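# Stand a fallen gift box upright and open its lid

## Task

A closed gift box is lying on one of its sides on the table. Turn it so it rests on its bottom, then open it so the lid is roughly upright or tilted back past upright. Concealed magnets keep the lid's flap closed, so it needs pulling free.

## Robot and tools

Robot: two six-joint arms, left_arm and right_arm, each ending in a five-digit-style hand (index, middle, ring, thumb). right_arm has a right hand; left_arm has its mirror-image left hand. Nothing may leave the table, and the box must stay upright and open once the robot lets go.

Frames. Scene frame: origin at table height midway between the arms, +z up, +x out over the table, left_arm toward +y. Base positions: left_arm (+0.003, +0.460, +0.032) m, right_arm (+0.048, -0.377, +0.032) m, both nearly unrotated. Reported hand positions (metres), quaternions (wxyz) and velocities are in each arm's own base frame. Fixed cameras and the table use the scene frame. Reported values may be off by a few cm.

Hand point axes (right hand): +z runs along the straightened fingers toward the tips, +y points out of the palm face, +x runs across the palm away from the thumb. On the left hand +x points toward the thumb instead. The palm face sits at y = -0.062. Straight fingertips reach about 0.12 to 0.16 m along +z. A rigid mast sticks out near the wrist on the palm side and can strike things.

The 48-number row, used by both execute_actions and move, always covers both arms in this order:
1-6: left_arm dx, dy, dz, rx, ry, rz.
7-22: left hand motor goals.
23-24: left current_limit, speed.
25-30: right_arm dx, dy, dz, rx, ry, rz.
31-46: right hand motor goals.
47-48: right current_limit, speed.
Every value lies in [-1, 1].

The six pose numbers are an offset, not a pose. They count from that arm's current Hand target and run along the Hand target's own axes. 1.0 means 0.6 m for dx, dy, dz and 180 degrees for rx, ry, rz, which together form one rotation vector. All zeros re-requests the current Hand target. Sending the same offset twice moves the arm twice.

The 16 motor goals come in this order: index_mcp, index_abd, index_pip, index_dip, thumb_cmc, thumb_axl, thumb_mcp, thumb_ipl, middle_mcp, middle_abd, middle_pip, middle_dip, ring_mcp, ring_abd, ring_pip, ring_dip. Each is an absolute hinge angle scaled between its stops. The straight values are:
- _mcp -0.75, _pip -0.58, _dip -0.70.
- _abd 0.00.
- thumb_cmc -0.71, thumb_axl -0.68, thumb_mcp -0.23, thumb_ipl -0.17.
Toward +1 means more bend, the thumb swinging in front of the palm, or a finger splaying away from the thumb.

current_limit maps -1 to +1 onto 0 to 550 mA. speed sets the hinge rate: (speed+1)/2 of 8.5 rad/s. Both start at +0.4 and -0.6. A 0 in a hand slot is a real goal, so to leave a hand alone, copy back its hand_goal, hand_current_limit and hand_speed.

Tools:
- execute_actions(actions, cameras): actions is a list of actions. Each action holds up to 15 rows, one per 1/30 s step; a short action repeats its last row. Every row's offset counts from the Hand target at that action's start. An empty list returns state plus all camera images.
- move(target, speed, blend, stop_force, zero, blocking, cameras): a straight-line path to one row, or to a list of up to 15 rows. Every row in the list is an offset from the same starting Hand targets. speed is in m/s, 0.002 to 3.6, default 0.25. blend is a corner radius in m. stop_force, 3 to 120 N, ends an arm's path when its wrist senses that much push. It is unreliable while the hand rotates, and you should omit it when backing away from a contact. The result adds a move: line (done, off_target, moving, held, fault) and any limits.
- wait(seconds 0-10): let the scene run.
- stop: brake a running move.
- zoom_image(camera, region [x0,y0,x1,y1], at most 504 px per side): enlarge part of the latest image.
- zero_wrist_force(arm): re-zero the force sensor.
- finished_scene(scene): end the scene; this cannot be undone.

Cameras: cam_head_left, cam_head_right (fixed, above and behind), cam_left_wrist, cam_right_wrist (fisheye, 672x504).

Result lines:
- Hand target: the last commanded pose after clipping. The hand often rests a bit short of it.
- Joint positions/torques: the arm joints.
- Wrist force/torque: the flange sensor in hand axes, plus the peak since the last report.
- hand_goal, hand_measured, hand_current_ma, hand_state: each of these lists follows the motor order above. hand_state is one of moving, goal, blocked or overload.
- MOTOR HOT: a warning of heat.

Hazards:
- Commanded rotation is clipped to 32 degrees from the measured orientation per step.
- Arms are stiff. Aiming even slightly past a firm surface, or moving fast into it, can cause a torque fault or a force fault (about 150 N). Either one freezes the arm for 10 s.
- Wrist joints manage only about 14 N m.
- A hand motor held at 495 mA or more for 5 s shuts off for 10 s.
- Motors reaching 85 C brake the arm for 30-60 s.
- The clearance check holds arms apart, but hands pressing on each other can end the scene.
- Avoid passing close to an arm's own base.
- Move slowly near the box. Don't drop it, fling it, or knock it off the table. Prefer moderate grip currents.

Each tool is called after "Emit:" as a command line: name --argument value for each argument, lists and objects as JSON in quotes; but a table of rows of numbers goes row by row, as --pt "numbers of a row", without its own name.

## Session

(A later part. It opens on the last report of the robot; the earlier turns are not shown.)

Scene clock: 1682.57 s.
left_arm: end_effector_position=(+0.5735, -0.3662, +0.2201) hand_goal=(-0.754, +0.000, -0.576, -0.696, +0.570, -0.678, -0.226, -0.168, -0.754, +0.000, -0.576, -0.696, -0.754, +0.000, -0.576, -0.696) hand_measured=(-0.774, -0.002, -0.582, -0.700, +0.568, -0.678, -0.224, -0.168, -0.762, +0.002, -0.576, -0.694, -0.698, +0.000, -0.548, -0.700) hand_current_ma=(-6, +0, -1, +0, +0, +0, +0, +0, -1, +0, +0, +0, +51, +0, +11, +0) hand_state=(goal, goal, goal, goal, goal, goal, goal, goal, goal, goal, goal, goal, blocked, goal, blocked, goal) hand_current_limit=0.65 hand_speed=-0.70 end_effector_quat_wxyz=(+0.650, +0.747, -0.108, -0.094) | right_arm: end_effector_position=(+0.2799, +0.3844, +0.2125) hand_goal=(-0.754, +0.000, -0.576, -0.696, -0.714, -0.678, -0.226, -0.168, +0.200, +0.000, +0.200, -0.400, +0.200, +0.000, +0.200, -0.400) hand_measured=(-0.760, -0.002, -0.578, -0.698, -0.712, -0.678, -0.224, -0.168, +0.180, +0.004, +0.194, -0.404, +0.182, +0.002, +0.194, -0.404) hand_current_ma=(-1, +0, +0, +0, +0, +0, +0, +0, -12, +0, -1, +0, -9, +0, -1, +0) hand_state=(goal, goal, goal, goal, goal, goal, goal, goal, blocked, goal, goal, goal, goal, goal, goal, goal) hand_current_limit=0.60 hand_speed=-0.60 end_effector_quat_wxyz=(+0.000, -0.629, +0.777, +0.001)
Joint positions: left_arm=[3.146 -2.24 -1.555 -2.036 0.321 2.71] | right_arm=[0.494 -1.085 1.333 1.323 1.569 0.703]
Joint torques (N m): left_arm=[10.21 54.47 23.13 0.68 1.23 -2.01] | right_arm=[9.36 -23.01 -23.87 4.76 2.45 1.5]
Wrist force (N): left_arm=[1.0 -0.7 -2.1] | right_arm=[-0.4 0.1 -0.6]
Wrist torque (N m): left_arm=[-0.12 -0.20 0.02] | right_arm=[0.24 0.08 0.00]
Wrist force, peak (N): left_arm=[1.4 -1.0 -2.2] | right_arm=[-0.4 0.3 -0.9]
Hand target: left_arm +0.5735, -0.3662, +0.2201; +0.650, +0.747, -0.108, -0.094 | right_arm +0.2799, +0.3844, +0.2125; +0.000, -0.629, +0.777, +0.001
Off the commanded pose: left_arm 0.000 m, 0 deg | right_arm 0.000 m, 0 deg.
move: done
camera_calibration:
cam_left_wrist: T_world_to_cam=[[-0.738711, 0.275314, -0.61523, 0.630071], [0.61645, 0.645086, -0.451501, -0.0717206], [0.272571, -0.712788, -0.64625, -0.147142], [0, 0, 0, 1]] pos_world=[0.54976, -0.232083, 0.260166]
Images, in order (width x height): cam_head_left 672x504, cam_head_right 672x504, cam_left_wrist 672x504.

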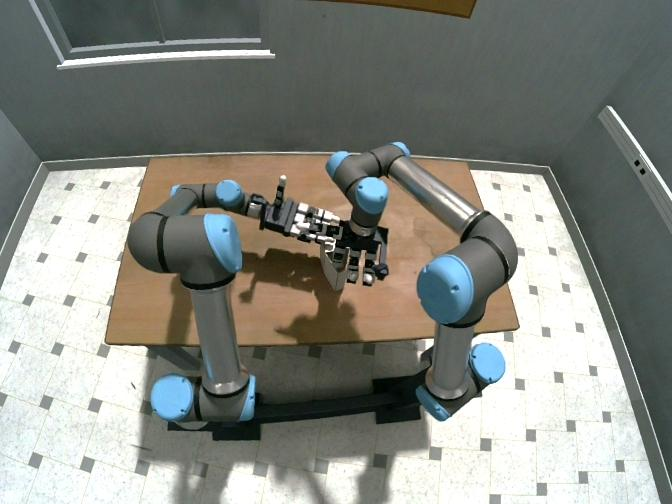

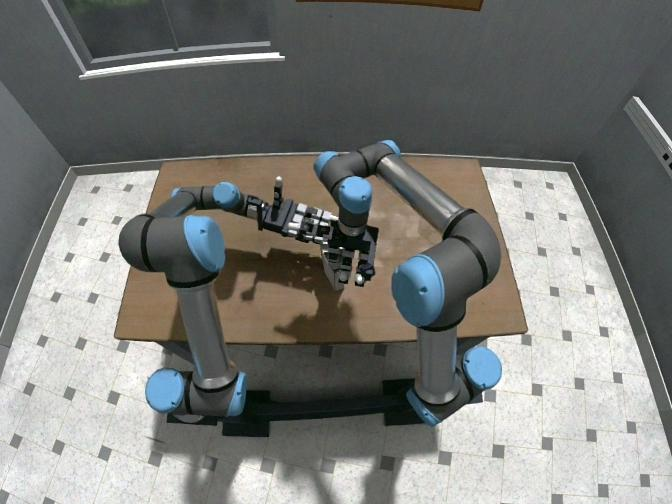

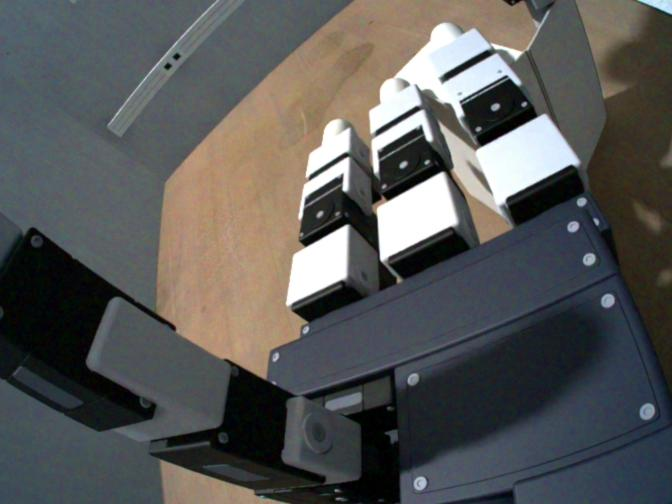

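Emit:
move --pt "0 0 0 0 0 0 -0.754 0.0 -0.576 -0.696 0.57 -0.678 -0.226 -0.168 -0.754 0.0 -0.576 -0.696 -0.754 0.0 -0.576 -0.696 0.65 -0.7 -0.0225 0.0097 0 0 0 0 -0.754 0.0 -0.576 -0.696 -0.714 -0.678 -0.226 -0.168 0.2 0.0 0.2 -0.4 0.2 0.0 0.2 -0.4 0.6 -0.6" --pt "0 0 0 0 0 0 -0.754 0.0 -0.576 -0.696 0.57 -0.678 -0.226 -0.168 -0.754 0.0 -0.576 -0.696 -0.754 0.0 -0.576 -0.696 0.65 -0.7 -0.0469 0.0132 0 0 0 0 -0.754 0.0 -0.576 -0.696 -0.714 -0.678 -0.226 -0.168 0.2 0.0 0.2 -0.4 0.2 0.0 0.2 -0.4 0.6 -0.6" --pt "0 0 0 0 0 0 -0.754 0.0 -0.576 -0.696 0.57 -0.678 -0.226 -0.168 -0.754 0.0 -0.576 -0.696 -0.754 0.0 -0.576 -0.696 0.65 -0.7 -0.0713 0.0102 0 0 0 0 -0.754 0.0 -0.576 -0.696 -0.714 -0.678 -0.226 -0.168 0.2 0.0 0.2 -0.4 0.2 0.0 0.2 -0.4 0.6 -0.6" --pt "0 0 0 0 0 0 -0.754 0.0 -0.576 -0.696 0.57 -0.678 -0.226 -0.168 -0.754 0.0 -0.576 -0.696 -0.754 0.0 -0.576 -0.696 0.65 -0.7 -0.0942 0.0013 0 0 0 0 -0.754 0.0 -0.576 -0.696 -0.714 -0.678 -0.226 -0.168 0.2 0.0 0.2 -0.4 0.2 0.0 0.2 -0.4 0.6 -0.6" --speed 0.04 --blend 0.005 --stop_force 5 --cameras '["cam_head_left","cam_head_right","cam_left_wrist","cam_right_wrist"]'

Emit:
zoom_image --camera "cam_head_left" --region '[280, 190, 380, 290]'

Scene clock: 1706.73 s.
left_arm: end_effector_position=(+0.5735, -0.3662, +0.2201) hand_goal=(-0.754, +0.000, -0.576, -0.696, +0.570, -0.678, -0.226, -0.168, -0.754, +0.000, -0.576, -0.696, -0.754, +0.000, -0.576, -0.696) hand_measured=(-0.774, -0.002, -0.582, -0.700, +0.568, -0.678, -0.224, -0.168, -0.762, +0.002, -0.576, -0.694, -0.712, +0.000, -0.554, -0.700) hand_current_ma=(-6, +0, -1, +0, +0, +0, +0, +0, -1, +0, +0, +0, +29, +0, +7, +0) hand_state=(goal, goal, goal, goal, goal, goal, goal, goal, goal, goal, goal, goal, blocked, goal, blocked, goal) hand_current_limit=0.65 hand_speed=-0.70 end_effector_quat_wxyz=(+0.650, +0.747, -0.108, -0.094) | right_arm: end_effector_position=(+0.2909, +0.4398, +0.2125) hand_goal=(-0.754, +0.000, -0.576, -0.696, -0.714, -0.678, -0.226, -0.168, +0.200, +0.000, +0.200, -0.400, +0.200, +0.000, +0.200, -0.400) hand_measured=(-0.752, +0.002, -0.576, -0.698, -0.712, -0.678, -0.224, -0.168, +0.180, +0.004, +0.194, -0.404, +0.182, +0.002, +0.194, -0.404) hand_current_ma=(+0, +0, +0, +0, +0, +0, +0, +0, -12, +0, -1, +0, -9, +0, -1, +0) hand_state=(goal, goal, goal, goal, goal, goal, goal, goal, blocked, goal, goal, goal, goal, goal, goal, goal) hand_current_limit=0.60 hand_speed=-0.60 end_effector_quat_wxyz=(+0.000, -0.629, +0.777, +0.001)
Joint positions: left_arm=[3.146 -2.24 -1.555 -2.036 0.321 2.71] | right_arm=[0.577 -0.966 1.146 1.392 1.569 0.787]
Joint torques (N m): left_arm=[9.59 52.65 21.19 1.55 1.13 -1.98] | right_arm=[9.06 -27.35 -24.57 4.52 2.53 1.45]
Wrist force (N): left_arm=[1.2 -1.4 -2.2] | right_arm=[0.2 0.4 -0.7]
Wrist torque (N m): left_arm=[-0.11 -0.18 0.06] | right_arm=[0.21 0.05 -0.01]
Wrist force, peak (N): left_arm=[1.3 -1.5 -2.3] | right_arm=[-0.2 0.2 -1.0]
Hand target: left_arm +0.5735, -0.3662, +0.2201; +0.650, +0.747, -0.108, -0.094 | right_arm +0.2909, +0.4398, +0.2125; +0.000, -0.629, +0.777, +0.001
Off the commanded pose: left_arm 0.000 m, 0 deg | right_arm 0.000 m, 0 deg.
move: done
camera_calibration:
cam_left_wrist: T_world_to_cam=[[-0.738711, 0.275314, -0.61523, 0.630071], [0.61645, 0.645086, -0.451501, -0.0717206], [0.272571, -0.712788, -0.64625, -0.147142], [0, 0, 0, 1]] pos_world=[0.54976, -0.232083, 0.260166]
cam_right_wrist: T_world_to_cam=[[-0.462913, 0.883342, 0.0736084, -0.244611], [0.634492, 0.272223, 0.723405, -0.505494], [0.618976, 0.381578, -0.686489, -0.0700286], [0, 0, 0, 1]] pos_world=[0.250844, 0.380404, 0.335609]

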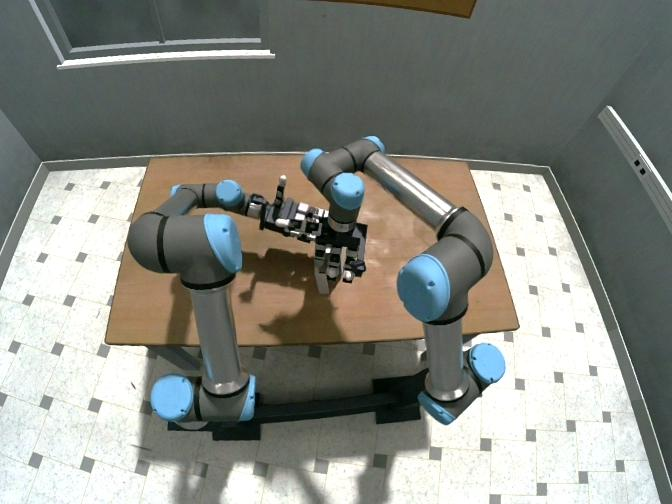

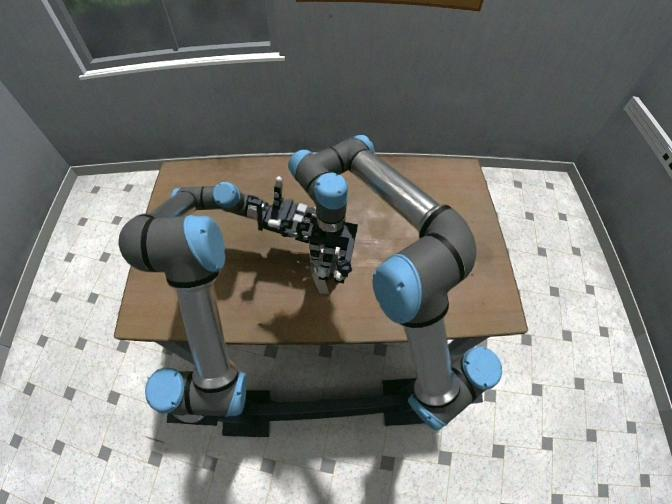

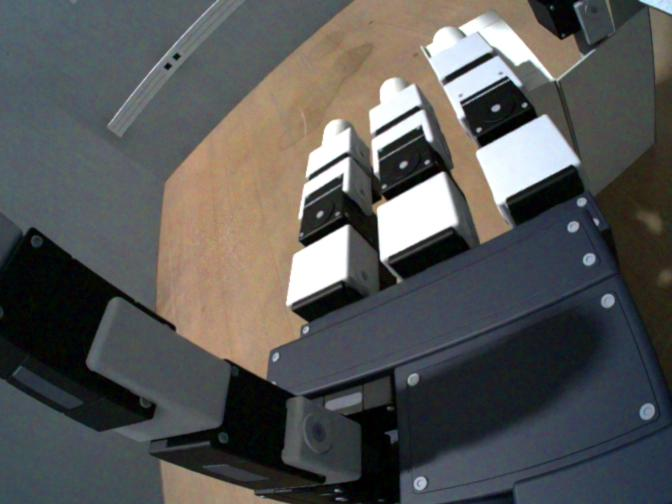

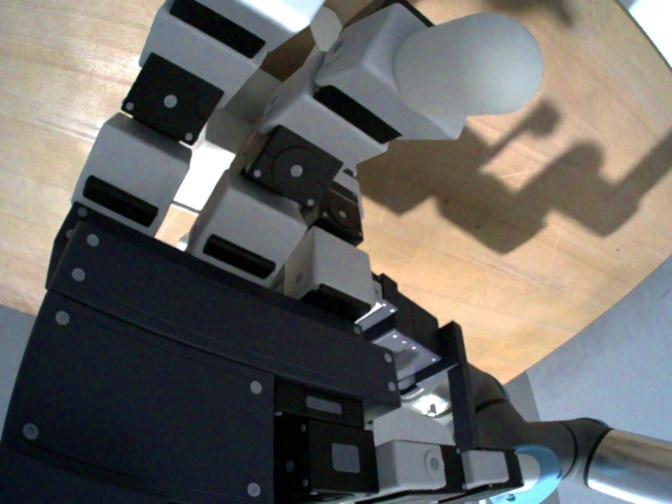

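Scaled by 5.040 from the camera's 672x504 image, which has a finer 960x720 frame.

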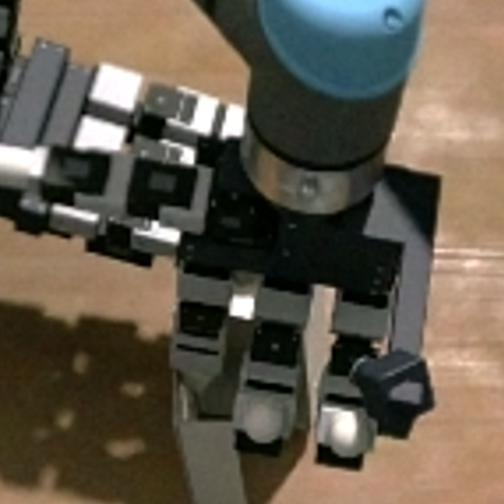

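Emit:
move --target '[0,0,0,0,0,0,-0.754,0.0,-0.576,-0.696,0.57,-0.678,-0.226,-0.168,-0.754,0.0,-0.576,-0.696,-0.754,0.0,-0.576,-0.696,0.65,-0.7, 0.02,0.0,-0.15,0,0,0,-0.754,0.0,-0.576,-0.696,-0.714,-0.678,-0.226,-0.168,0.2,0.0,0.2,-0.4,0.2,0.0,0.2,-0.4,0.6,-0.6]' --speed 0.12 --cameras '["cam_head_left","cam_head_right","cam_left_wrist","cam_right_wrist"]'

Emit:
zoom_image --camera "cam_head_left" --region '[280, 190, 380, 290]'

Emit:
zoom_image --camera "cam_left_wrist" --region '[400, 0, 672, 210]'

Scene clock: 1713.07 s.
left_arm: end_effector_position=(+0.5735, -0.3662, +0.2201) hand_goal=(-0.754, +0.000, -0.576, -0.696, +0.570, -0.678, -0.226, -0.168, -0.754, +0.000, -0.576, -0.696, -0.754, +0.000, -0.576, -0.696) hand_measured=(-0.774, -0.002, -0.582, -0.700, +0.568, -0.678, -0.224, -0.168, -0.762, +0.002, -0.576, -0.694, -0.712, +0.000, -0.554, -0.700) hand_current_ma=(-6, +0, -1, +0, +0, +0, +0, +0, -1, +0, +0, +0, +29, +0, +7, +0) hand_state=(goal, goal, goal, goal, goal, goal, goal, goal, goal, goal, goal, goal, blocked, goal, blocked, goal) hand_current_limit=0.65 hand_speed=-0.70 end_effector_quat_wxyz=(+0.650, +0.747, -0.108, -0.094) | right_arm: end_effector_position=(+0.2885, +0.4280, +0.3024) hand_goal=(-0.754, +0.000, -0.576, -0.696, -0.714, -0.678, -0.226, -0.168, +0.200, +0.000, +0.200, -0.400, +0.200, +0.000, +0.200, -0.400) hand_measured=(-0.752, +0.002, -0.576, -0.698, -0.712, -0.678, -0.224, -0.168, +0.180, +0.004, +0.194, -0.404, +0.182, +0.002, +0.194, -0.404) hand_current_ma=(+0, +0, +0, +0, +0, +0, +0, +0, -12, +0, -1, +0, -9, +0, -1, +0) hand_state=(goal, goal, goal, goal, goal, goal, goal, goal, blocked, goal, goal, goal, goal, goal, goal, goal) hand_current_limit=0.60 hand_speed=-0.60 end_effector_quat_wxyz=(+0.000, -0.629, +0.777, +0.001)
Joint positions: left_arm=[3.146 -2.24 -1.555 -2.036 0.321 2.71] | right_arm=[0.561 -1.013 0.991 1.594 1.569 0.77]
Joint torques (N m): left_arm=[8.57 52.24 20.08 1.55 1.03 -1.82] | right_arm=[-10.14 -40.73 -25.25 4.54 2.59 -1.58]
Wrist force (N): left_arm=[1.1 -1.6 -2.0] | right_arm=[-0.2 0.5 -0.6]
Wrist torque (N m): left_arm=[-0.15 -0.17 0.06] | right_arm=[0.27 0.02 0.15]
Wrist force, peak (N): left_arm=[1.5 -1.7 -2.3] | right_arm=[0.0 0.6 -1.2]
Hand target: left_arm +0.5735, -0.3662, +0.2201; +0.650, +0.747, -0.108, -0.094 | right_arm +0.2886, +0.4280, +0.3025; +0.000, -0.629, +0.777, +0.001
Off the commanded pose: left_arm 0.000 m, 0 deg | right_arm 0.000 m, 0 deg.
move: done
camera_calibration:
cam_left_wrist: T_world_to_cam=[[-0.738711, 0.275314, -0.61523, 0.630071], [0.61645, 0.645086, -0.451501, -0.0717206], [0.272571, -0.712788, -0.64625, -0.147142], [0, 0, 0, 1]] pos_world=[0.54976, -0.232083, 0.260166]
cam_right_wrist: T_world_to_cam=[[-0.462863, 0.883368, 0.0736121, -0.241947], [0.634426, 0.272134, 0.723496, -0.565855], [0.619081, 0.381581, -0.686393, -0.00232419], [0, 0, 0, 1]] pos_world=[0.248444, 0.368604, 0.425608]

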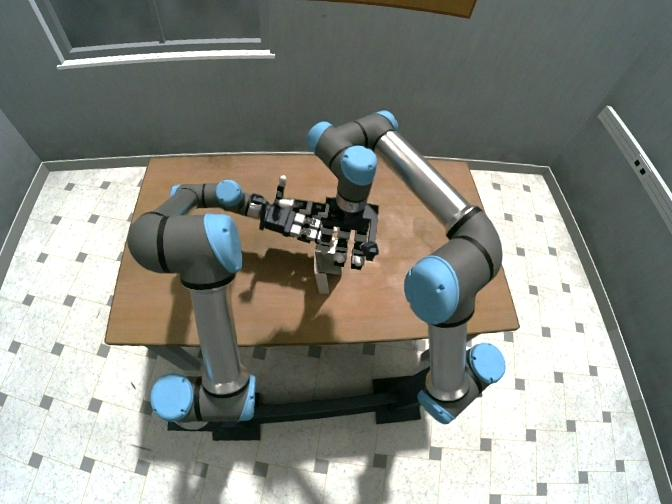

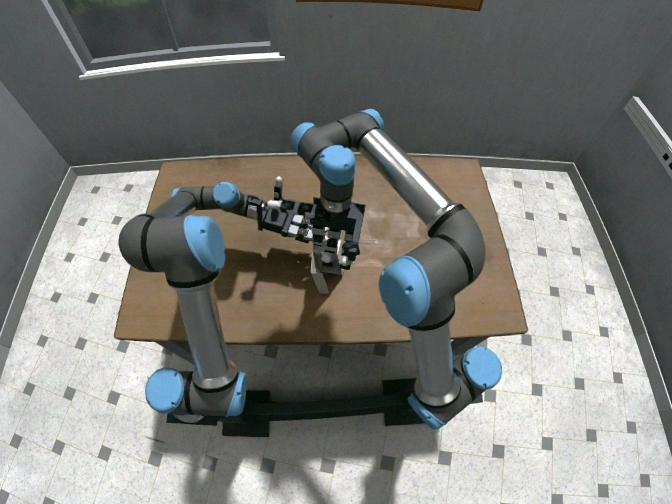

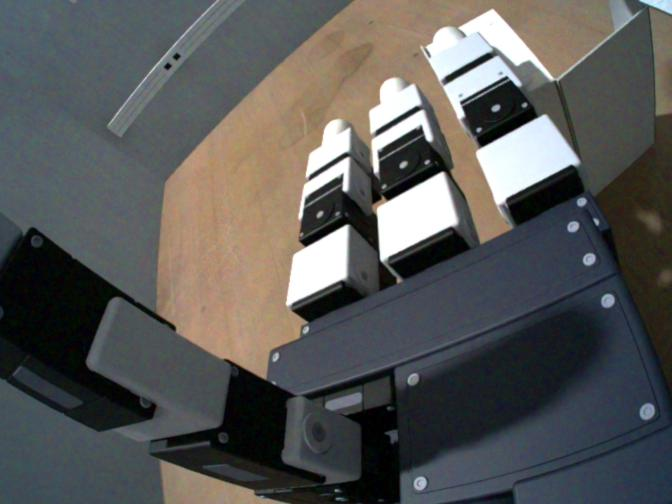

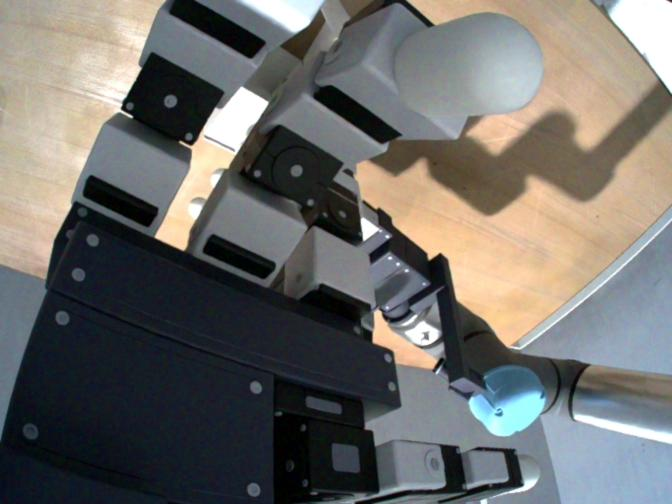

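Scaled by 5.040 from the camera's 672x504 image, which has a finer 960x720 frame.

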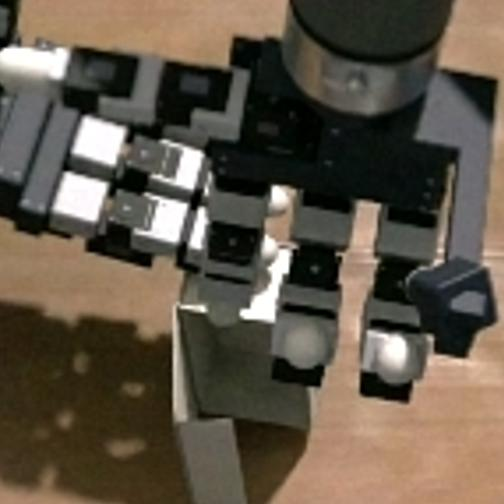

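Scaled by 1.853 from the camera's 672x504 image, which has a finer 960x720 frame.

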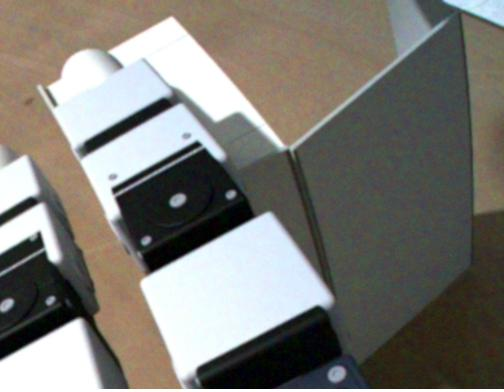

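Emit:
move --target '[0,0,0,0,0,0,-0.754,0.0,-0.576,-0.696,0.57,-0.678,-0.226,-0.168,-0.754,0.0,-0.576,-0.696,-0.754,0.0,-0.576,-0.696,0.65,-0.7, 0.25,0.0,0.0,0,0,0,-0.754,0.0,-0.576,-0.696,-0.714,-0.678,-0.226,-0.168,0.2,0.0,0.2,-0.4,0.2,0.0,0.2,-0.4,0.6,-0.6]' --speed 0.25 --cameras '["cam_head_left","cam_head_right"]'

Emit:
zoom_image --camera "cam_head_left" --region '[280, 190, 380, 290]'

Emit:
zoom_image --camera "cam_head_right" --region '[280, 190, 380, 290]'

Scene clock: 1769.47 s.
left_arm: end_effector_position=(+0.5735, -0.3662, +0.2201) hand_goal=(-0.754, +0.000, -0.576, -0.696, +0.570, -0.678, -0.226, -0.168, -0.754, +0.000, -0.576, -0.696, -0.754, +0.000, -0.576, -0.696) hand_measured=(-0.774, -0.002, -0.582, -0.700, +0.568, -0.678, -0.224, -0.168, -0.762, +0.002, -0.576, -0.694, -0.712, +0.000, -0.554, -0.700) hand_current_ma=(-6, +0, -1, +0, +0, +0, +0, +0, -1, +0, +0, +0, +29, +0, +7, +0) hand_state=(goal, goal, goal, goal, goal, goal, goal, goal, goal, goal, goal, goal, blocked, goal, blocked, goal) hand_current_limit=0.65 hand_speed=-0.70 end_effector_quat_wxyz=(+0.650, +0.747, -0.108, -0.094) | right_arm: end_effector_position=(+0.2573, +0.2814, +0.3024) hand_goal=(-0.754, +0.000, -0.576, -0.696, -0.714, -0.678, -0.226, -0.168, +0.200, +0.000, +0.200, -0.400, +0.200, +0.000, +0.200, -0.400) hand_measured=(-0.752, +0.002, -0.576, -0.698, -0.712, -0.678, -0.224, -0.168, +0.180, +0.004, +0.194, -0.404, +0.182, +0.002, +0.194, -0.404) hand_current_ma=(+0, +0, +0, +0, +0, +0, +0, +0, -12, +0, -1, +0, -9, +0, -1, +0) hand_state=(goal, goal, goal, goal, goal, goal, goal, goal, blocked, goal, goal, goal, goal, goal, goal, goal) hand_current_limit=0.60 hand_speed=-0.60 end_effector_quat_wxyz=(+0.000, -0.629, +0.777, +0.001)
Joint positions: left_arm=[3.146 -2.24 -1.555 -2.036 0.321 2.71] | right_arm=[0.295 -1.329 1.44 1.461 1.57 0.504]
Joint torques (N m): left_arm=[8.93 51.73 18.42 1.56 0.81 -1.92] | right_arm=[-10.99 -38.23 -9.17 0.77 -3.04 -1.33]
Wrist force (N): left_arm=[1.4 -1.5 -1.9] | right_arm=[0.0 0.6 -0.2]
Wrist torque (N m): left_arm=[-0.15 -0.20 0.08] | right_arm=[0.23 -0.02 0.17]
Wrist force, peak (N): left_arm=[1.3 -1.8 -2.1] | right_arm=[-1.4 0.4 -0.6]
Hand target: left_arm +0.5735, -0.3662, +0.2201; +0.650, +0.747, -0.108, -0.094 | right_arm +0.2573, +0.2813, +0.3024; +0.000, -0.629, +0.777, +0.001
Off the commanded pose: left_arm 0.000 m, 0 deg | right_arm 0.000 m, 0 deg.
move: done
Images, in order (width x height): cam_head_left 672x504, cam_head_right 672x504.

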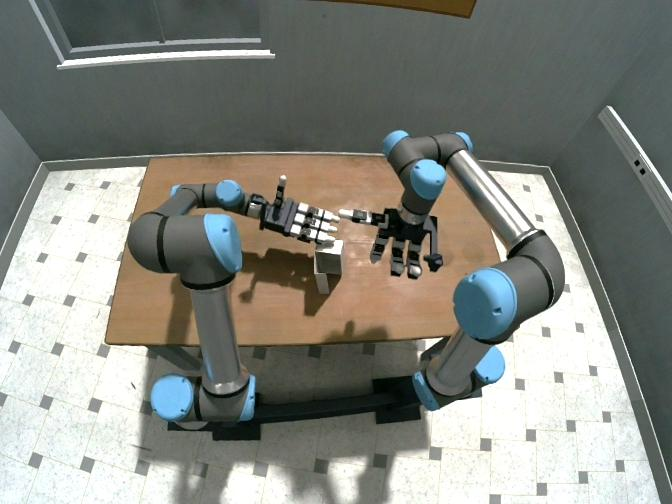

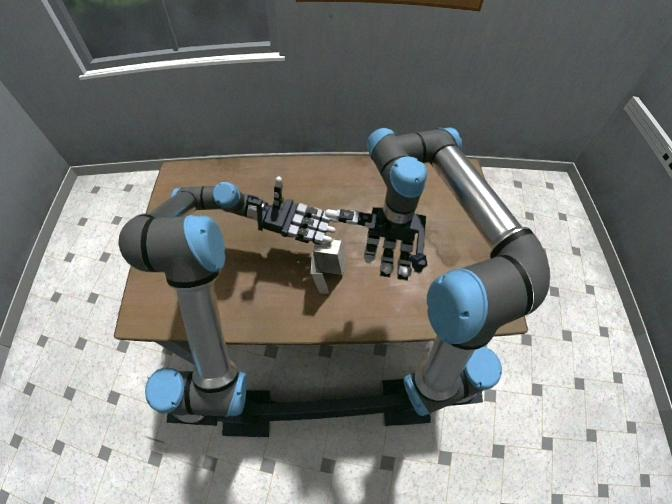

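Scaled by 5.040 from the camera's 672x504 image, which has a finer 960x720 frame.

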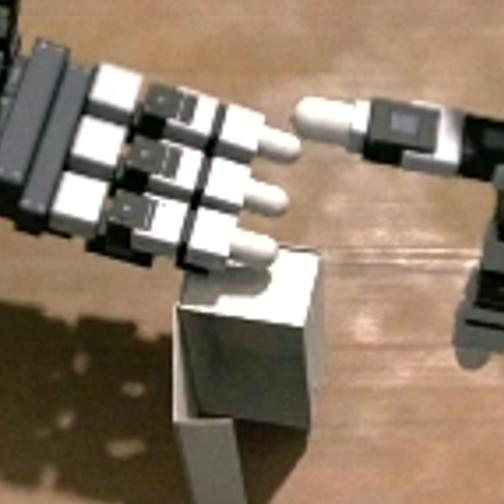

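Scaled by 5.040 from the camera's 672x504 image, which has a finer 960x720 frame.

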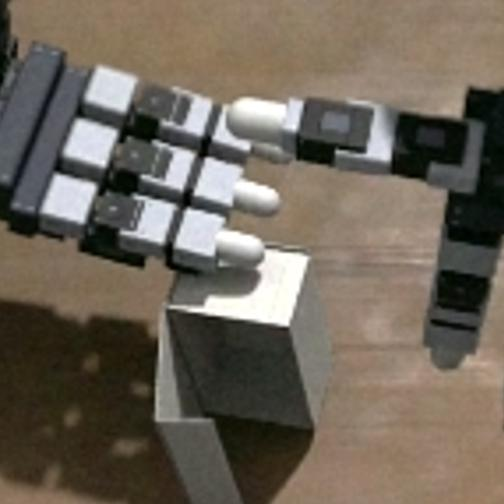

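Emit:
move --pt "0 0.033 -0.0047 0 0 0 -0.754 0.0 -0.576 -0.696 0.57 -0.678 -0.226 -0.168 -0.754 0.0 -0.576 -0.696 -0.754 0.0 -0.576 -0.696 0.65 -0.7 0 0 0 0 0 0 -0.754 0.0 -0.576 -0.696 0.571 -0.678 -0.226 -0.168 0.2 0.0 0.2 -0.4 0.2 0.0 0.2 -0.4 0.6 -0.3" --pt "-0.0712 0.0153 -0.1303 0 0 0 -0.754 0.0 -0.576 -0.696 0.57 -0.678 -0.226 -0.168 -0.754 0.0 -0.576 -0.696 -0.754 0.0 -0.576 -0.696 0.65 -0.7 -0.2313 0.0015 0 0 0 0 -0.754 0.0 -0.576 -0.696 0.571 -0.678 -0.226 -0.168 0.2 0.0 0.2 -0.4 0.2 0.0 0.2 -0.4 0.6 -0.3" --pt "-0.0712 -0.1595 -0.1057 0 0 0 -0.754 0.0 -0.576 -0.696 0.57 -0.678 -0.226 -0.168 -0.754 0.0 -0.576 -0.696 -0.754 0.0 -0.576 -0.696 0.65 -0.7 -0.2313 0.0015 0.1 0 0 0 -0.754 0.0 -0.576 -0.696 0.571 -0.678 -0.226 -0.168 0.2 0.0 0.2 -0.4 0.2 0.0 0.2 -0.4 0.6 -0.3" --speed '[0.1,0.2,0.15]' --blend 0.01 --cameras '["cam_head_left","cam_head_right","cam_left_wrist","cam_right_wrist"]'

Emit:
zoom_image --camera "cam_head_left" --region '[280, 190, 380, 290]'

Emit:
zoom_image --camera "cam_head_right" --region '[280, 190, 380, 290]'

Scene clock: 1806.20 s.
left_arm: end_effector_position=(+0.5540, -0.2811, +0.1342) hand_goal=(-0.754, +0.000, -0.576, -0.696, +0.570, -0.678, -0.226, -0.168, -0.754, +0.000, -0.576, -0.696, -0.754, +0.000, -0.576, -0.696) hand_measured=(-0.774, -0.002, -0.582, -0.700, +0.568, -0.678, -0.224, -0.168, -0.762, +0.002, -0.576, -0.694, -0.762, +0.000, -0.576, -0.700) hand_current_ma=(-6, +0, -1, +0, +0, +0, +0, +0, -1, +0, +0, +0, -1, +0, +0, +0) hand_state=(goal, goal, goal, goal, goal, goal, goal, goal, goal, goal, goal, goal, goal, goal, goal, goal) hand_current_limit=0.65 hand_speed=-0.70 end_effector_quat_wxyz=(+0.650, +0.747, -0.108, -0.094) | right_arm: end_effector_position=(+0.2852, +0.4173, +0.2425) hand_goal=(-0.754, +0.000, -0.576, -0.696, +0.570, -0.678, -0.226, -0.168, +0.200, +0.000, +0.200, -0.400, +0.200, +0.000, +0.200, -0.400) hand_measured=(-0.752, +0.002, -0.576, -0.698, +0.568, -0.678, -0.224, -0.168, +0.180, +0.004, +0.194, -0.404, +0.182, +0.002, +0.194, -0.404) hand_current_ma=(+0, +0, +0, +0, +0, +0, +0, +0, -12, +0, -1, +0, -9, +0, -1, +0) hand_state=(goal, goal, goal, goal, goal, goal, goal, goal, blocked, goal, goal, goal, goal, goal, goal, goal) hand_current_limit=0.60 hand_speed=-0.30 end_effector_quat_wxyz=(+0.000, -0.629, +0.777, +0.001)
Joint positions: left_arm=[3.29 -2.336 -1.649 -1.979 0.454 2.853] | right_arm=[0.546 -1.031 1.172 1.43 1.57 0.756]
Joint torques (N m): left_arm=[-6.7 35.21 6.02 1.28 -2.61 -2.35] | right_arm=[0.61 -24.91 -9.29 1.07 -3.15 1.46]
Wrist force (N): left_arm=[1.3 -3.2 -1.8] | right_arm=[-0.3 0.4 -0.5]
Wrist torque (N m): left_arm=[0.02 -0.20 0.29] | right_arm=[0.26 -0.02 -0.03]
Wrist force, peak (N): left_arm=[1.2 -4.5 -1.9] | right_arm=[-1.2 0.7 -0.9]
Hand target: left_arm +0.5540, -0.2812, +0.1341; +0.650, +0.747, -0.108, -0.094 | right_arm +0.2853, +0.4173, +0.2425; +0.000, -0.629, +0.777, +0.001
Off the commanded pose: left_arm 0.000 m, 0 deg | right_arm 0.000 m, 0 deg.
move: done; blend cut to 0 m at target 1
camera_calibration:
cam_left_wrist: T_world_to_cam=[[-0.738757, 0.275267, -0.615196, 0.5394], [0.616395, 0.645107, -0.451546, -0.153341], [0.272571, -0.712787, -0.64625, -0.136681], [0, 0, 0, 1]] pos_world=[0.53026, -0.146983, 0.174266]
cam_right_wrist: T_world_to_cam=[[-0.462942, 0.88333, 0.0735751, -0.229479], [0.634471, 0.272263, 0.723408, -0.51751], [0.618976, 0.381577, -0.686489, -0.037213], [0, 0, 0, 1]] pos_world=[0.245144, 0.357804, 0.365709]

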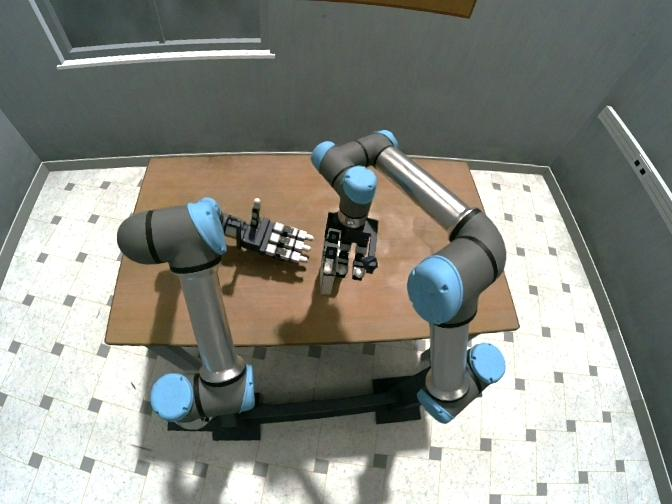

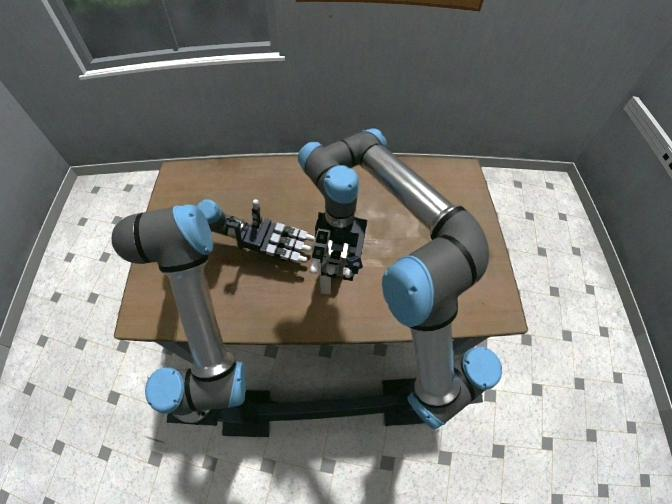

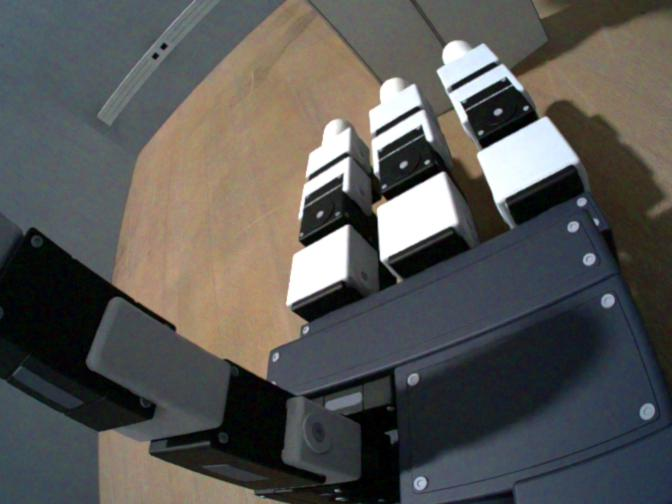

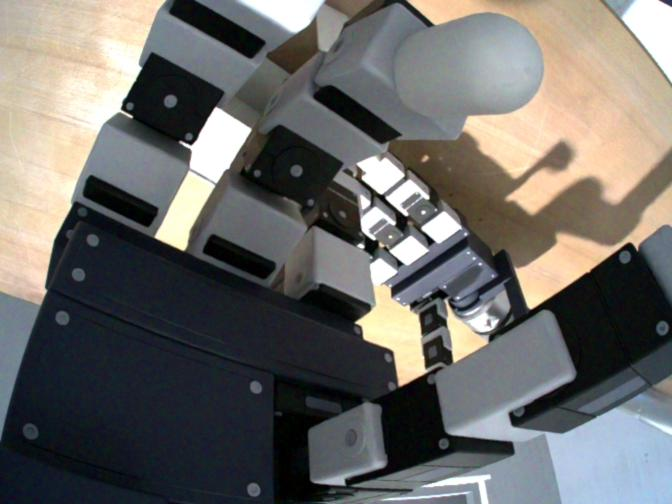

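Scaled by 5.040 from the camera's 672x504 image, which has a finer 960x720 frame.

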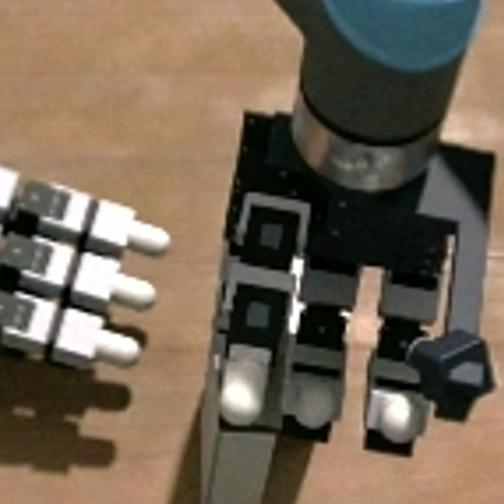

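Scaled by 5.040 from the camera's 672x504 image, which has a finer 960x720 frame.

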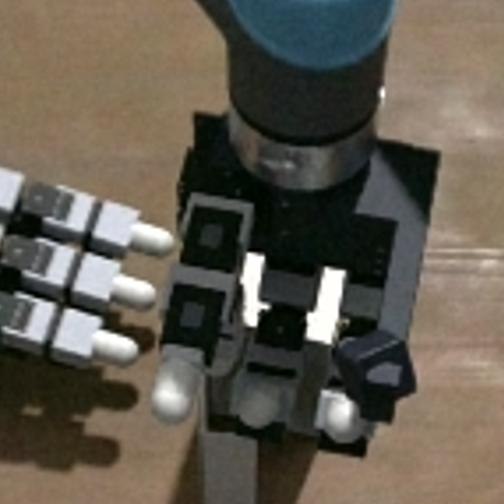

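Emit:
move --pt "0.0238 0.0065 0.0463 0 0 0 -0.754 0.0 -0.576 -0.696 0.57 -0.678 -0.226 -0.168 -0.754 0.0 -0.576 -0.696 -0.754 0.0 -0.576 -0.696 0.65 -0.7 0.01 0 0 0 0 0 -0.754 0.0 -0.576 -0.696 0.571 -0.678 -0.226 -0.168 0.2 0.0 0.2 -0.4 0.2 0.0 0.2 -0.4 0.6 -0.3" --pt "0.0238 0.0065 0.0463 0 0 0 -0.754 0.0 -0.576 -0.696 0.57 -0.678 -0.226 -0.168 -0.754 0.0 -0.576 -0.696 -0.754 0.0 -0.576 -0.696 0.65 -0.7 0.01 0 0.075 0 0 0 -0.754 0.0 -0.576 -0.696 0.571 -0.678 -0.226 -0.168 0.2 0.0 0.2 -0.4 0.2 0.0 0.2 -0.4 0.6 -0.3" --speed 0.08 --stop_force 5 --cameras '["cam_head_left","cam_left_wrist"]'

Emit:
zoom_image --camera "cam_head_left" --region '[280, 190, 380, 290]'

Scene clock: 1844.13 s.
left_arm: end_effector_position=(+0.5598, -0.3121, +0.1341) hand_goal=(-0.754, +0.000, -0.576, -0.696, +0.570, -0.678, -0.226, -0.168, -0.754, +0.000, -0.576, -0.696, -0.754, +0.000, -0.576, -0.696) hand_measured=(-0.774, -0.002, -0.582, -0.700, +0.568, -0.678, -0.224, -0.168, -0.762, +0.002, -0.576, -0.694, -0.762, +0.000, -0.576, -0.700) hand_current_ma=(-6, +0, -1, +0, +0, +0, +0, +0, -1, +0, +0, +0, -1, +0, +0, +0) hand_state=(goal, goal, goal, goal, goal, goal, goal, goal, goal, goal, goal, goal, goal, goal, goal, goal) hand_current_limit=0.65 hand_speed=-0.70 end_effector_quat_wxyz=(+0.650, +0.747, -0.108, -0.094) | right_arm: end_effector_position=(+0.2839, +0.4114, +0.2092) hand_goal=(-0.754, +0.000, -0.576, -0.696, +0.570, -0.678, -0.226, -0.168, +0.200, +0.000, +0.200, -0.400, +0.200, +0.000, +0.200, -0.400) hand_measured=(-0.750, +0.000, -0.572, -0.694, +0.568, -0.678, -0.224, -0.168, +0.180, +0.004, +0.194, -0.404, +0.182, +0.002, +0.194, -0.404) hand_current_ma=(+1, +0, +0, +0, +0, +0, +0, +0, -11, +0, -1, +0, -9, +0, -1, +0) hand_state=(goal, goal, goal, goal, goal, goal, goal, goal, blocked, goal, goal, goal, goal, goal, goal, goal) hand_current_limit=0.60 hand_speed=-0.30 end_effector_quat_wxyz=(-0.001, -0.629, +0.777, +0.001)
Joint positions: left_arm=[3.236 -2.347 -1.631 -1.947 0.404 2.81] | right_arm=[0.538 -1.029 1.255 1.345 1.57 0.747]
Joint torques (N m): left_arm=[-10.75 37.08 21.95 1.39 -2.6 -2.45] | right_arm=[-1.45 -49.52 -23.93 4.67 -2.69 -1.37]
Wrist force (N): left_arm=[1.1 -3.2 -1.8] | right_arm=[-0.4 0.6 -0.5]
Wrist torque (N m): left_arm=[0.02 -0.17 0.28] | right_arm=[0.27 0.00 0.13]
Wrist force, peak (N): left_arm=[1.1 -3.6 -2.1] | right_arm=[-1.2 -0.8 -26.7]
Hand target: left_arm +0.5598, -0.3121, +0.1341; +0.650, +0.747, -0.108, -0.094 | right_arm +0.2839, +0.4114, +0.2092; -0.001, -0.629, +0.777, +0.001 (not the last commanded pose)
Off the commanded pose: left_arm 0.000 m, 0 deg | right_arm 0.012 m, 0 deg.
move: contact (right_arm)
camera_calibration:
cam_left_wrist: T_world_to_cam=[[-0.738711, 0.275314, -0.61523, 0.552101], [0.61645, 0.645086, -0.451501, -0.136877], [0.272571, -0.712788, -0.64625, -0.160468], [0, 0, 0, 1]] pos_world=[0.53596, -0.178083, 0.174166]
Images, in order (width x height): cam_head_left 672x504, cam_left_wrist 672x504.

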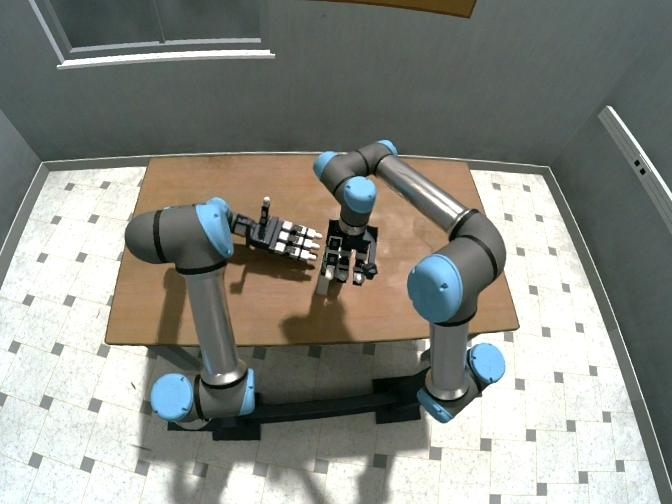

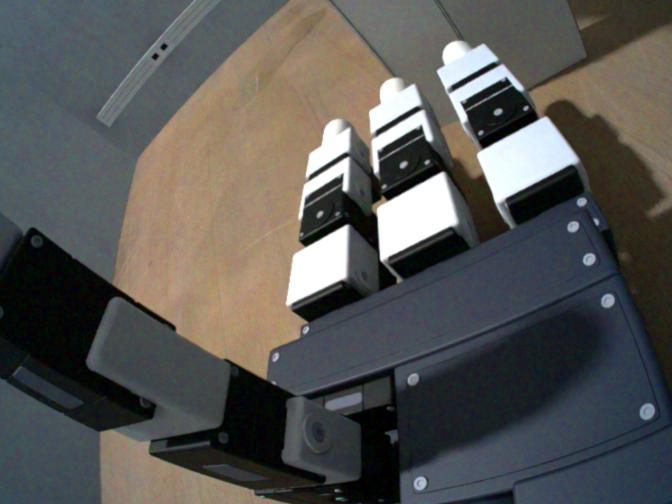

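Scaled by 5.040 from the camera's 672x504 image, which has a finer 960x720 frame.

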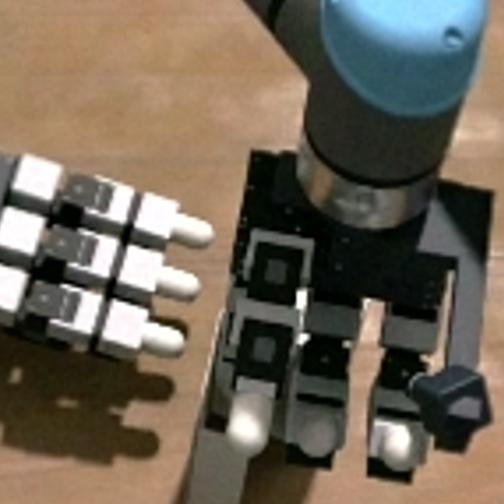

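Emit:
move --pt "0 0 0 0 0 0 -0.754 0.0 -0.576 -0.696 0.57 -0.678 -0.226 -0.168 -0.754 0.0 -0.576 -0.696 -0.754 0.0 -0.576 -0.696 0.65 -0.7 0 0 -0.006 0 0 0 -0.754 0.0 -0.576 -0.696 0.571 -0.678 -0.226 -0.168 0.2 0.0 0.2 -0.4 0.2 0.0 0.2 -0.4 0.6 -0.3" --pt "0 0 0 0 0 0 -0.754 0.0 -0.576 -0.696 0.57 -0.678 -0.226 -0.168 -0.754 0.0 -0.576 -0.696 -0.754 0.0 -0.576 -0.696 0.65 -0.7 -0.0417 0.0123 -0.006 0 0 0 -0.754 0.0 -0.576 -0.696 0.571 -0.678 -0.226 -0.168 0.2 0.0 0.2 -0.4 0.2 0.0 0.2 -0.4 0.6 -0.3" --pt "0 0 0 0 0 0 -0.754 0.0 -0.576 -0.696 0.57 -0.678 -0.226 -0.168 -0.754 0.0 -0.576 -0.696 -0.754 0.0 -0.576 -0.696 0.65 -0.7 -0.0713 0.0117 -0.006 0 0 0 -0.754 0.0 -0.576 -0.696 0.571 -0.678 -0.226 -0.168 0.2 0.0 0.2 -0.4 0.2 0.0 0.2 -0.4 0.6 -0.3" --pt "0 0 0 0 0 0 -0.754 0.0 -0.576 -0.696 0.57 -0.678 -0.226 -0.168 -0.754 0.0 -0.576 -0.696 -0.754 0.0 -0.576 -0.696 0.65 -0.7 -0.0933 0.0045 -0.006 0 0 0 -0.754 0.0 -0.576 -0.696 0.571 -0.678 -0.226 -0.168 0.2 0.0 0.2 -0.4 0.2 0.0 0.2 -0.4 0.6 -0.3" --speed 0.04 --blend 0.005 --stop_force 5

Emit:
move --pt "0 0 0 0 0 0 -0.754 0.0 -0.576 -0.696 0.57 -0.678 -0.226 -0.168 -0.754 0.0 -0.576 -0.696 -0.754 0.0 -0.576 -0.696 0.65 -0.7 0.01 0 -0.09 0 0 0 -0.754 0.0 -0.576 -0.696 0.571 -0.678 -0.226 -0.168 0.2 0.0 0.2 -0.4 0.2 0.0 0.2 -0.4 0.6 -0.3" --pt "0 0 0 0 0 0 -0.754 0.0 -0.576 -0.696 0.57 -0.678 -0.226 -0.168 -0.754 0.0 -0.576 -0.696 -0.754 0.0 -0.576 -0.696 0.65 -0.7 0.25 0 -0.1 0 0 0 -0.754 0.0 -0.576 -0.696 0.571 -0.678 -0.226 -0.168 0.2 0.0 0.2 -0.4 0.2 0.0 0.2 -0.4 0.6 -0.3" --speed 0.2 --blend 0.01 --cameras '["cam_head_left","cam_head_right","cam_left_wrist"]'

Emit:
zoom_image --camera "cam_head_left" --region '[280, 190, 380, 290]'

Emit:
zoom_image --camera "cam_left_wrist" --region '[300, 0, 672, 200]'

Scene clock: 1860.07 s.
left_arm: end_effector_position=(+0.5598, -0.3121, +0.1341) hand_goal=(-0.754, +0.000, -0.576, -0.696, +0.570, -0.678, -0.226, -0.168, -0.754, +0.000, -0.576, -0.696, -0.754, +0.000, -0.576, -0.696) hand_measured=(-0.774, -0.002, -0.582, -0.700, +0.568, -0.678, -0.224, -0.168, -0.762, +0.002, -0.576, -0.694, -0.762, +0.000, -0.576, -0.700) hand_current_ma=(-6, +0, -1, +0, +0, +0, +0, +0, -1, +0, +0, +0, -1, +0, +0, +0) hand_state=(goal, goal, goal, goal, goal, goal, goal, goal, goal, goal, goal, goal, goal, goal, goal, goal) hand_current_limit=0.65 hand_speed=-0.70 end_effector_quat_wxyz=(+0.650, +0.747, -0.108, -0.094) | right_arm: end_effector_position=(+0.2929, +0.4667, +0.2128) hand_goal=(-0.754, +0.000, -0.576, -0.696, +0.570, -0.678, -0.226, -0.168, +0.200, +0.000, +0.200, -0.400, +0.200, +0.000, +0.200, -0.400) hand_measured=(-0.752, +0.000, -0.574, -0.694, +0.568, -0.678, -0.224, -0.168, +0.180, +0.004, +0.194, -0.404, +0.182, +0.002, +0.194, -0.404) hand_current_ma=(+0, +0, +0, +0, +0, +0, +0, +0, -11, +0, -1, +0, -9, +0, -1, +0) hand_state=(goal, goal, goal, goal, goal, goal, goal, goal, blocked, goal, goal, goal, goal, goal, goal, goal) hand_current_limit=0.60 hand_speed=-0.30 end_effector_quat_wxyz=(-0.001, -0.629, +0.777, +0.001)
Joint positions: left_arm=[3.236 -2.347 -1.631 -1.947 0.404 2.81] | right_arm=[0.616 -0.908 1.05 1.43 1.569 0.826]
Joint torques (N m): left_arm=[-11.76 40.4 19.01 1.54 -2.67 -2.29] | right_arm=[9.25 -28.94 -24.16 4.6 2.58 1.5]
Wrist force (N): left_arm=[1.1 -3.1 -1.8] | right_arm=[-0.1 0.5 -0.4]
Wrist torque (N m): left_arm=[0.02 -0.16 0.29] | right_arm=[0.29 -0.01 -0.01]
Wrist force, peak (N): left_arm=[1.3 -3.5 -1.8] | right_arm=[-0.6 0.9 -0.7]
Hand target: left_arm +0.5598, -0.3121, +0.1341; +0.650, +0.747, -0.108, -0.094 | right_arm +0.2929, +0.4667, +0.2128; -0.001, -0.629, +0.777, +0.001
Off the commanded pose: left_arm 0.000 m, 0 deg | right_arm 0.000 m, 0 deg.
move: done; blend cut to 0.0018 m at target 1

Scene clock: 1861.77 s.
left_arm: end_effector_position=(+0.5598, -0.3121, +0.1341) hand_goal=(-0.754, +0.000, -0.576, -0.696, +0.570, -0.678, -0.226, -0.168, -0.754, +0.000, -0.576, -0.696, -0.754, +0.000, -0.576, -0.696) hand_measured=(-0.774, -0.002, -0.582, -0.700, +0.568, -0.678, -0.224, -0.168, -0.762, +0.002, -0.576, -0.694, -0.762, +0.000, -0.576, -0.700) hand_current_ma=(-6, +0, -1, +0, +0, +0, +0, +0, -1, +0, +0, +0, -1, +0, +0, +0) hand_state=(goal, goal, goal, goal, goal, goal, goal, goal, goal, goal, goal, goal, goal, goal, goal, goal) hand_current_limit=0.65 hand_speed=-0.70 end_effector_quat_wxyz=(+0.650, +0.747, -0.108, -0.094) | right_arm: end_effector_position=(+0.2618, +0.3201, +0.2728) hand_goal=(-0.754, +0.000, -0.576, -0.696, +0.570, -0.678, -0.226, -0.168, +0.200, +0.000, +0.200, -0.400, +0.200, +0.000, +0.200, -0.400) hand_measured=(-0.752, +0.000, -0.574, -0.694, +0.568, -0.678, -0.224, -0.168, +0.180, +0.004, +0.194, -0.404, +0.182, +0.002, +0.194, -0.404) hand_current_ma=(+0, +0, +0, +0, +0, +0, +0, +0, -11, +0, -1, +0, -9, +0, -1, +0) hand_state=(goal, goal, goal, goal, goal, goal, goal, goal, blocked, goal, goal, goal, goal, goal, goal, goal) hand_current_limit=0.60 hand_speed=-0.30 end_effector_quat_wxyz=(-0.001, -0.629, +0.777, +0.001)
Joint positions: left_arm=[3.236 -2.347 -1.631 -1.947 0.404 2.81] | right_arm=[0.381 -1.252 1.416 1.408 1.57 0.591]
Joint torques (N m): left_arm=[-11.22 41.12 17.68 1.53 -2.47 -2.43] | right_arm=[-10.68 -43.51 -9.42 0.88 -3.05 -1.47]
Wrist force (N): left_arm=[1.0 -3.2 -1.5] | right_arm=[-0.3 0.8 -0.3]
Wrist torque (N m): left_arm=[0.00 -0.15 0.28] | right_arm=[0.30 -0.04 0.16]
Wrist force, peak (N): left_arm=[1.2 -3.4 -1.8] | right_arm=[-1.0 0.6 -1.4]
Hand target: left_arm +0.5598, -0.3121, +0.1341; +0.650, +0.747, -0.108, -0.094 | right_arm +0.2618, +0.3200, +0.2728; -0.001, -0.629, +0.777, +0.001
Off the commanded pose: left_arm 0.000 m, 0 deg | right_arm 0.000 m, 0 deg.
move: done
camera_calibration:
cam_left_wrist: T_world_to_cam=[[-0.738711, 0.275314, -0.61523, 0.552101], [0.61645, 0.645086, -0.451501, -0.136877], [0.272571, -0.712788, -0.64625, -0.160468], [0, 0, 0, 1]] pos_world=[0.53596, -0.178083, 0.174166]
Images, in order (width x height): cam_head_left 672x504, cam_head_right 672x504, cam_left_wrist 672x504.

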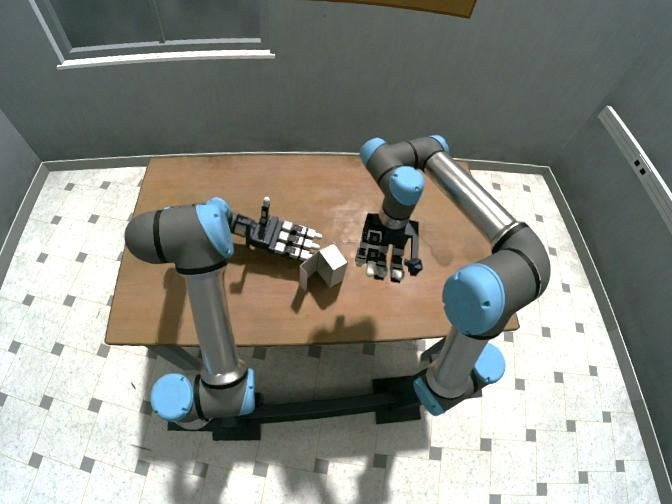

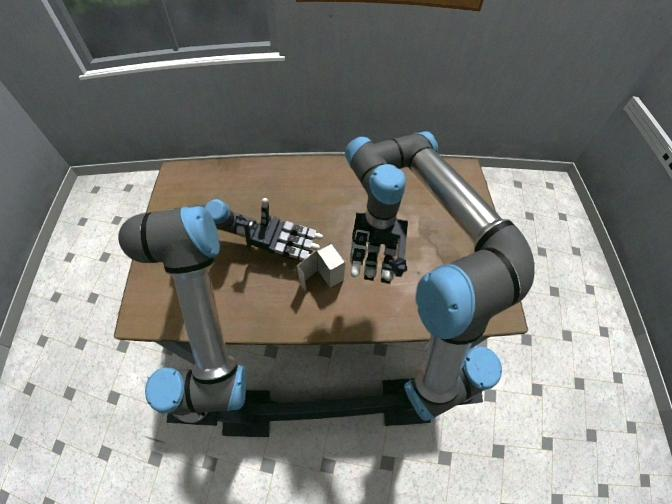

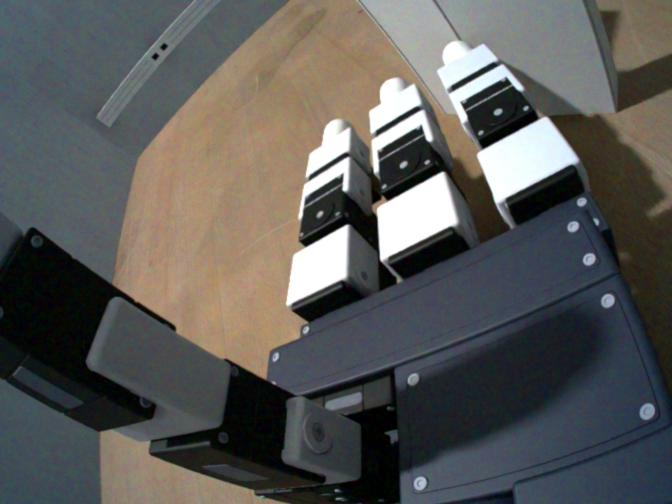

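Scaled by 5.040 from the camera's 672x504 image, which has a finer 960x720 frame.

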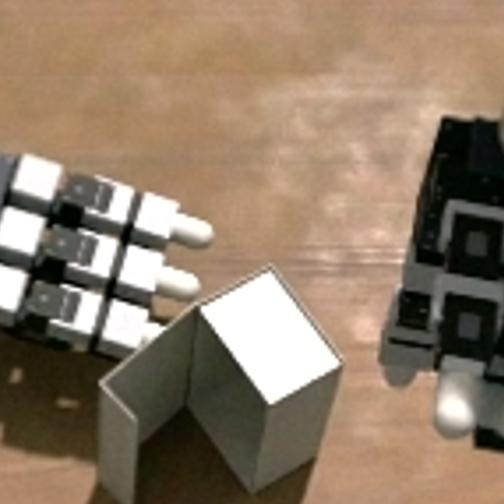

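Scaled by 1.355 from the camera's 672x504 image, which has a finer 960x720 frame.

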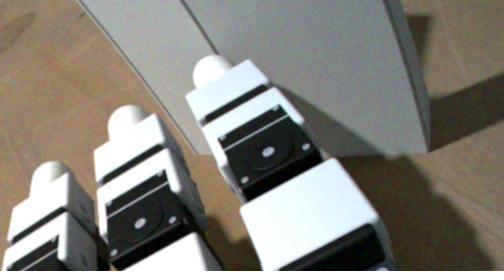

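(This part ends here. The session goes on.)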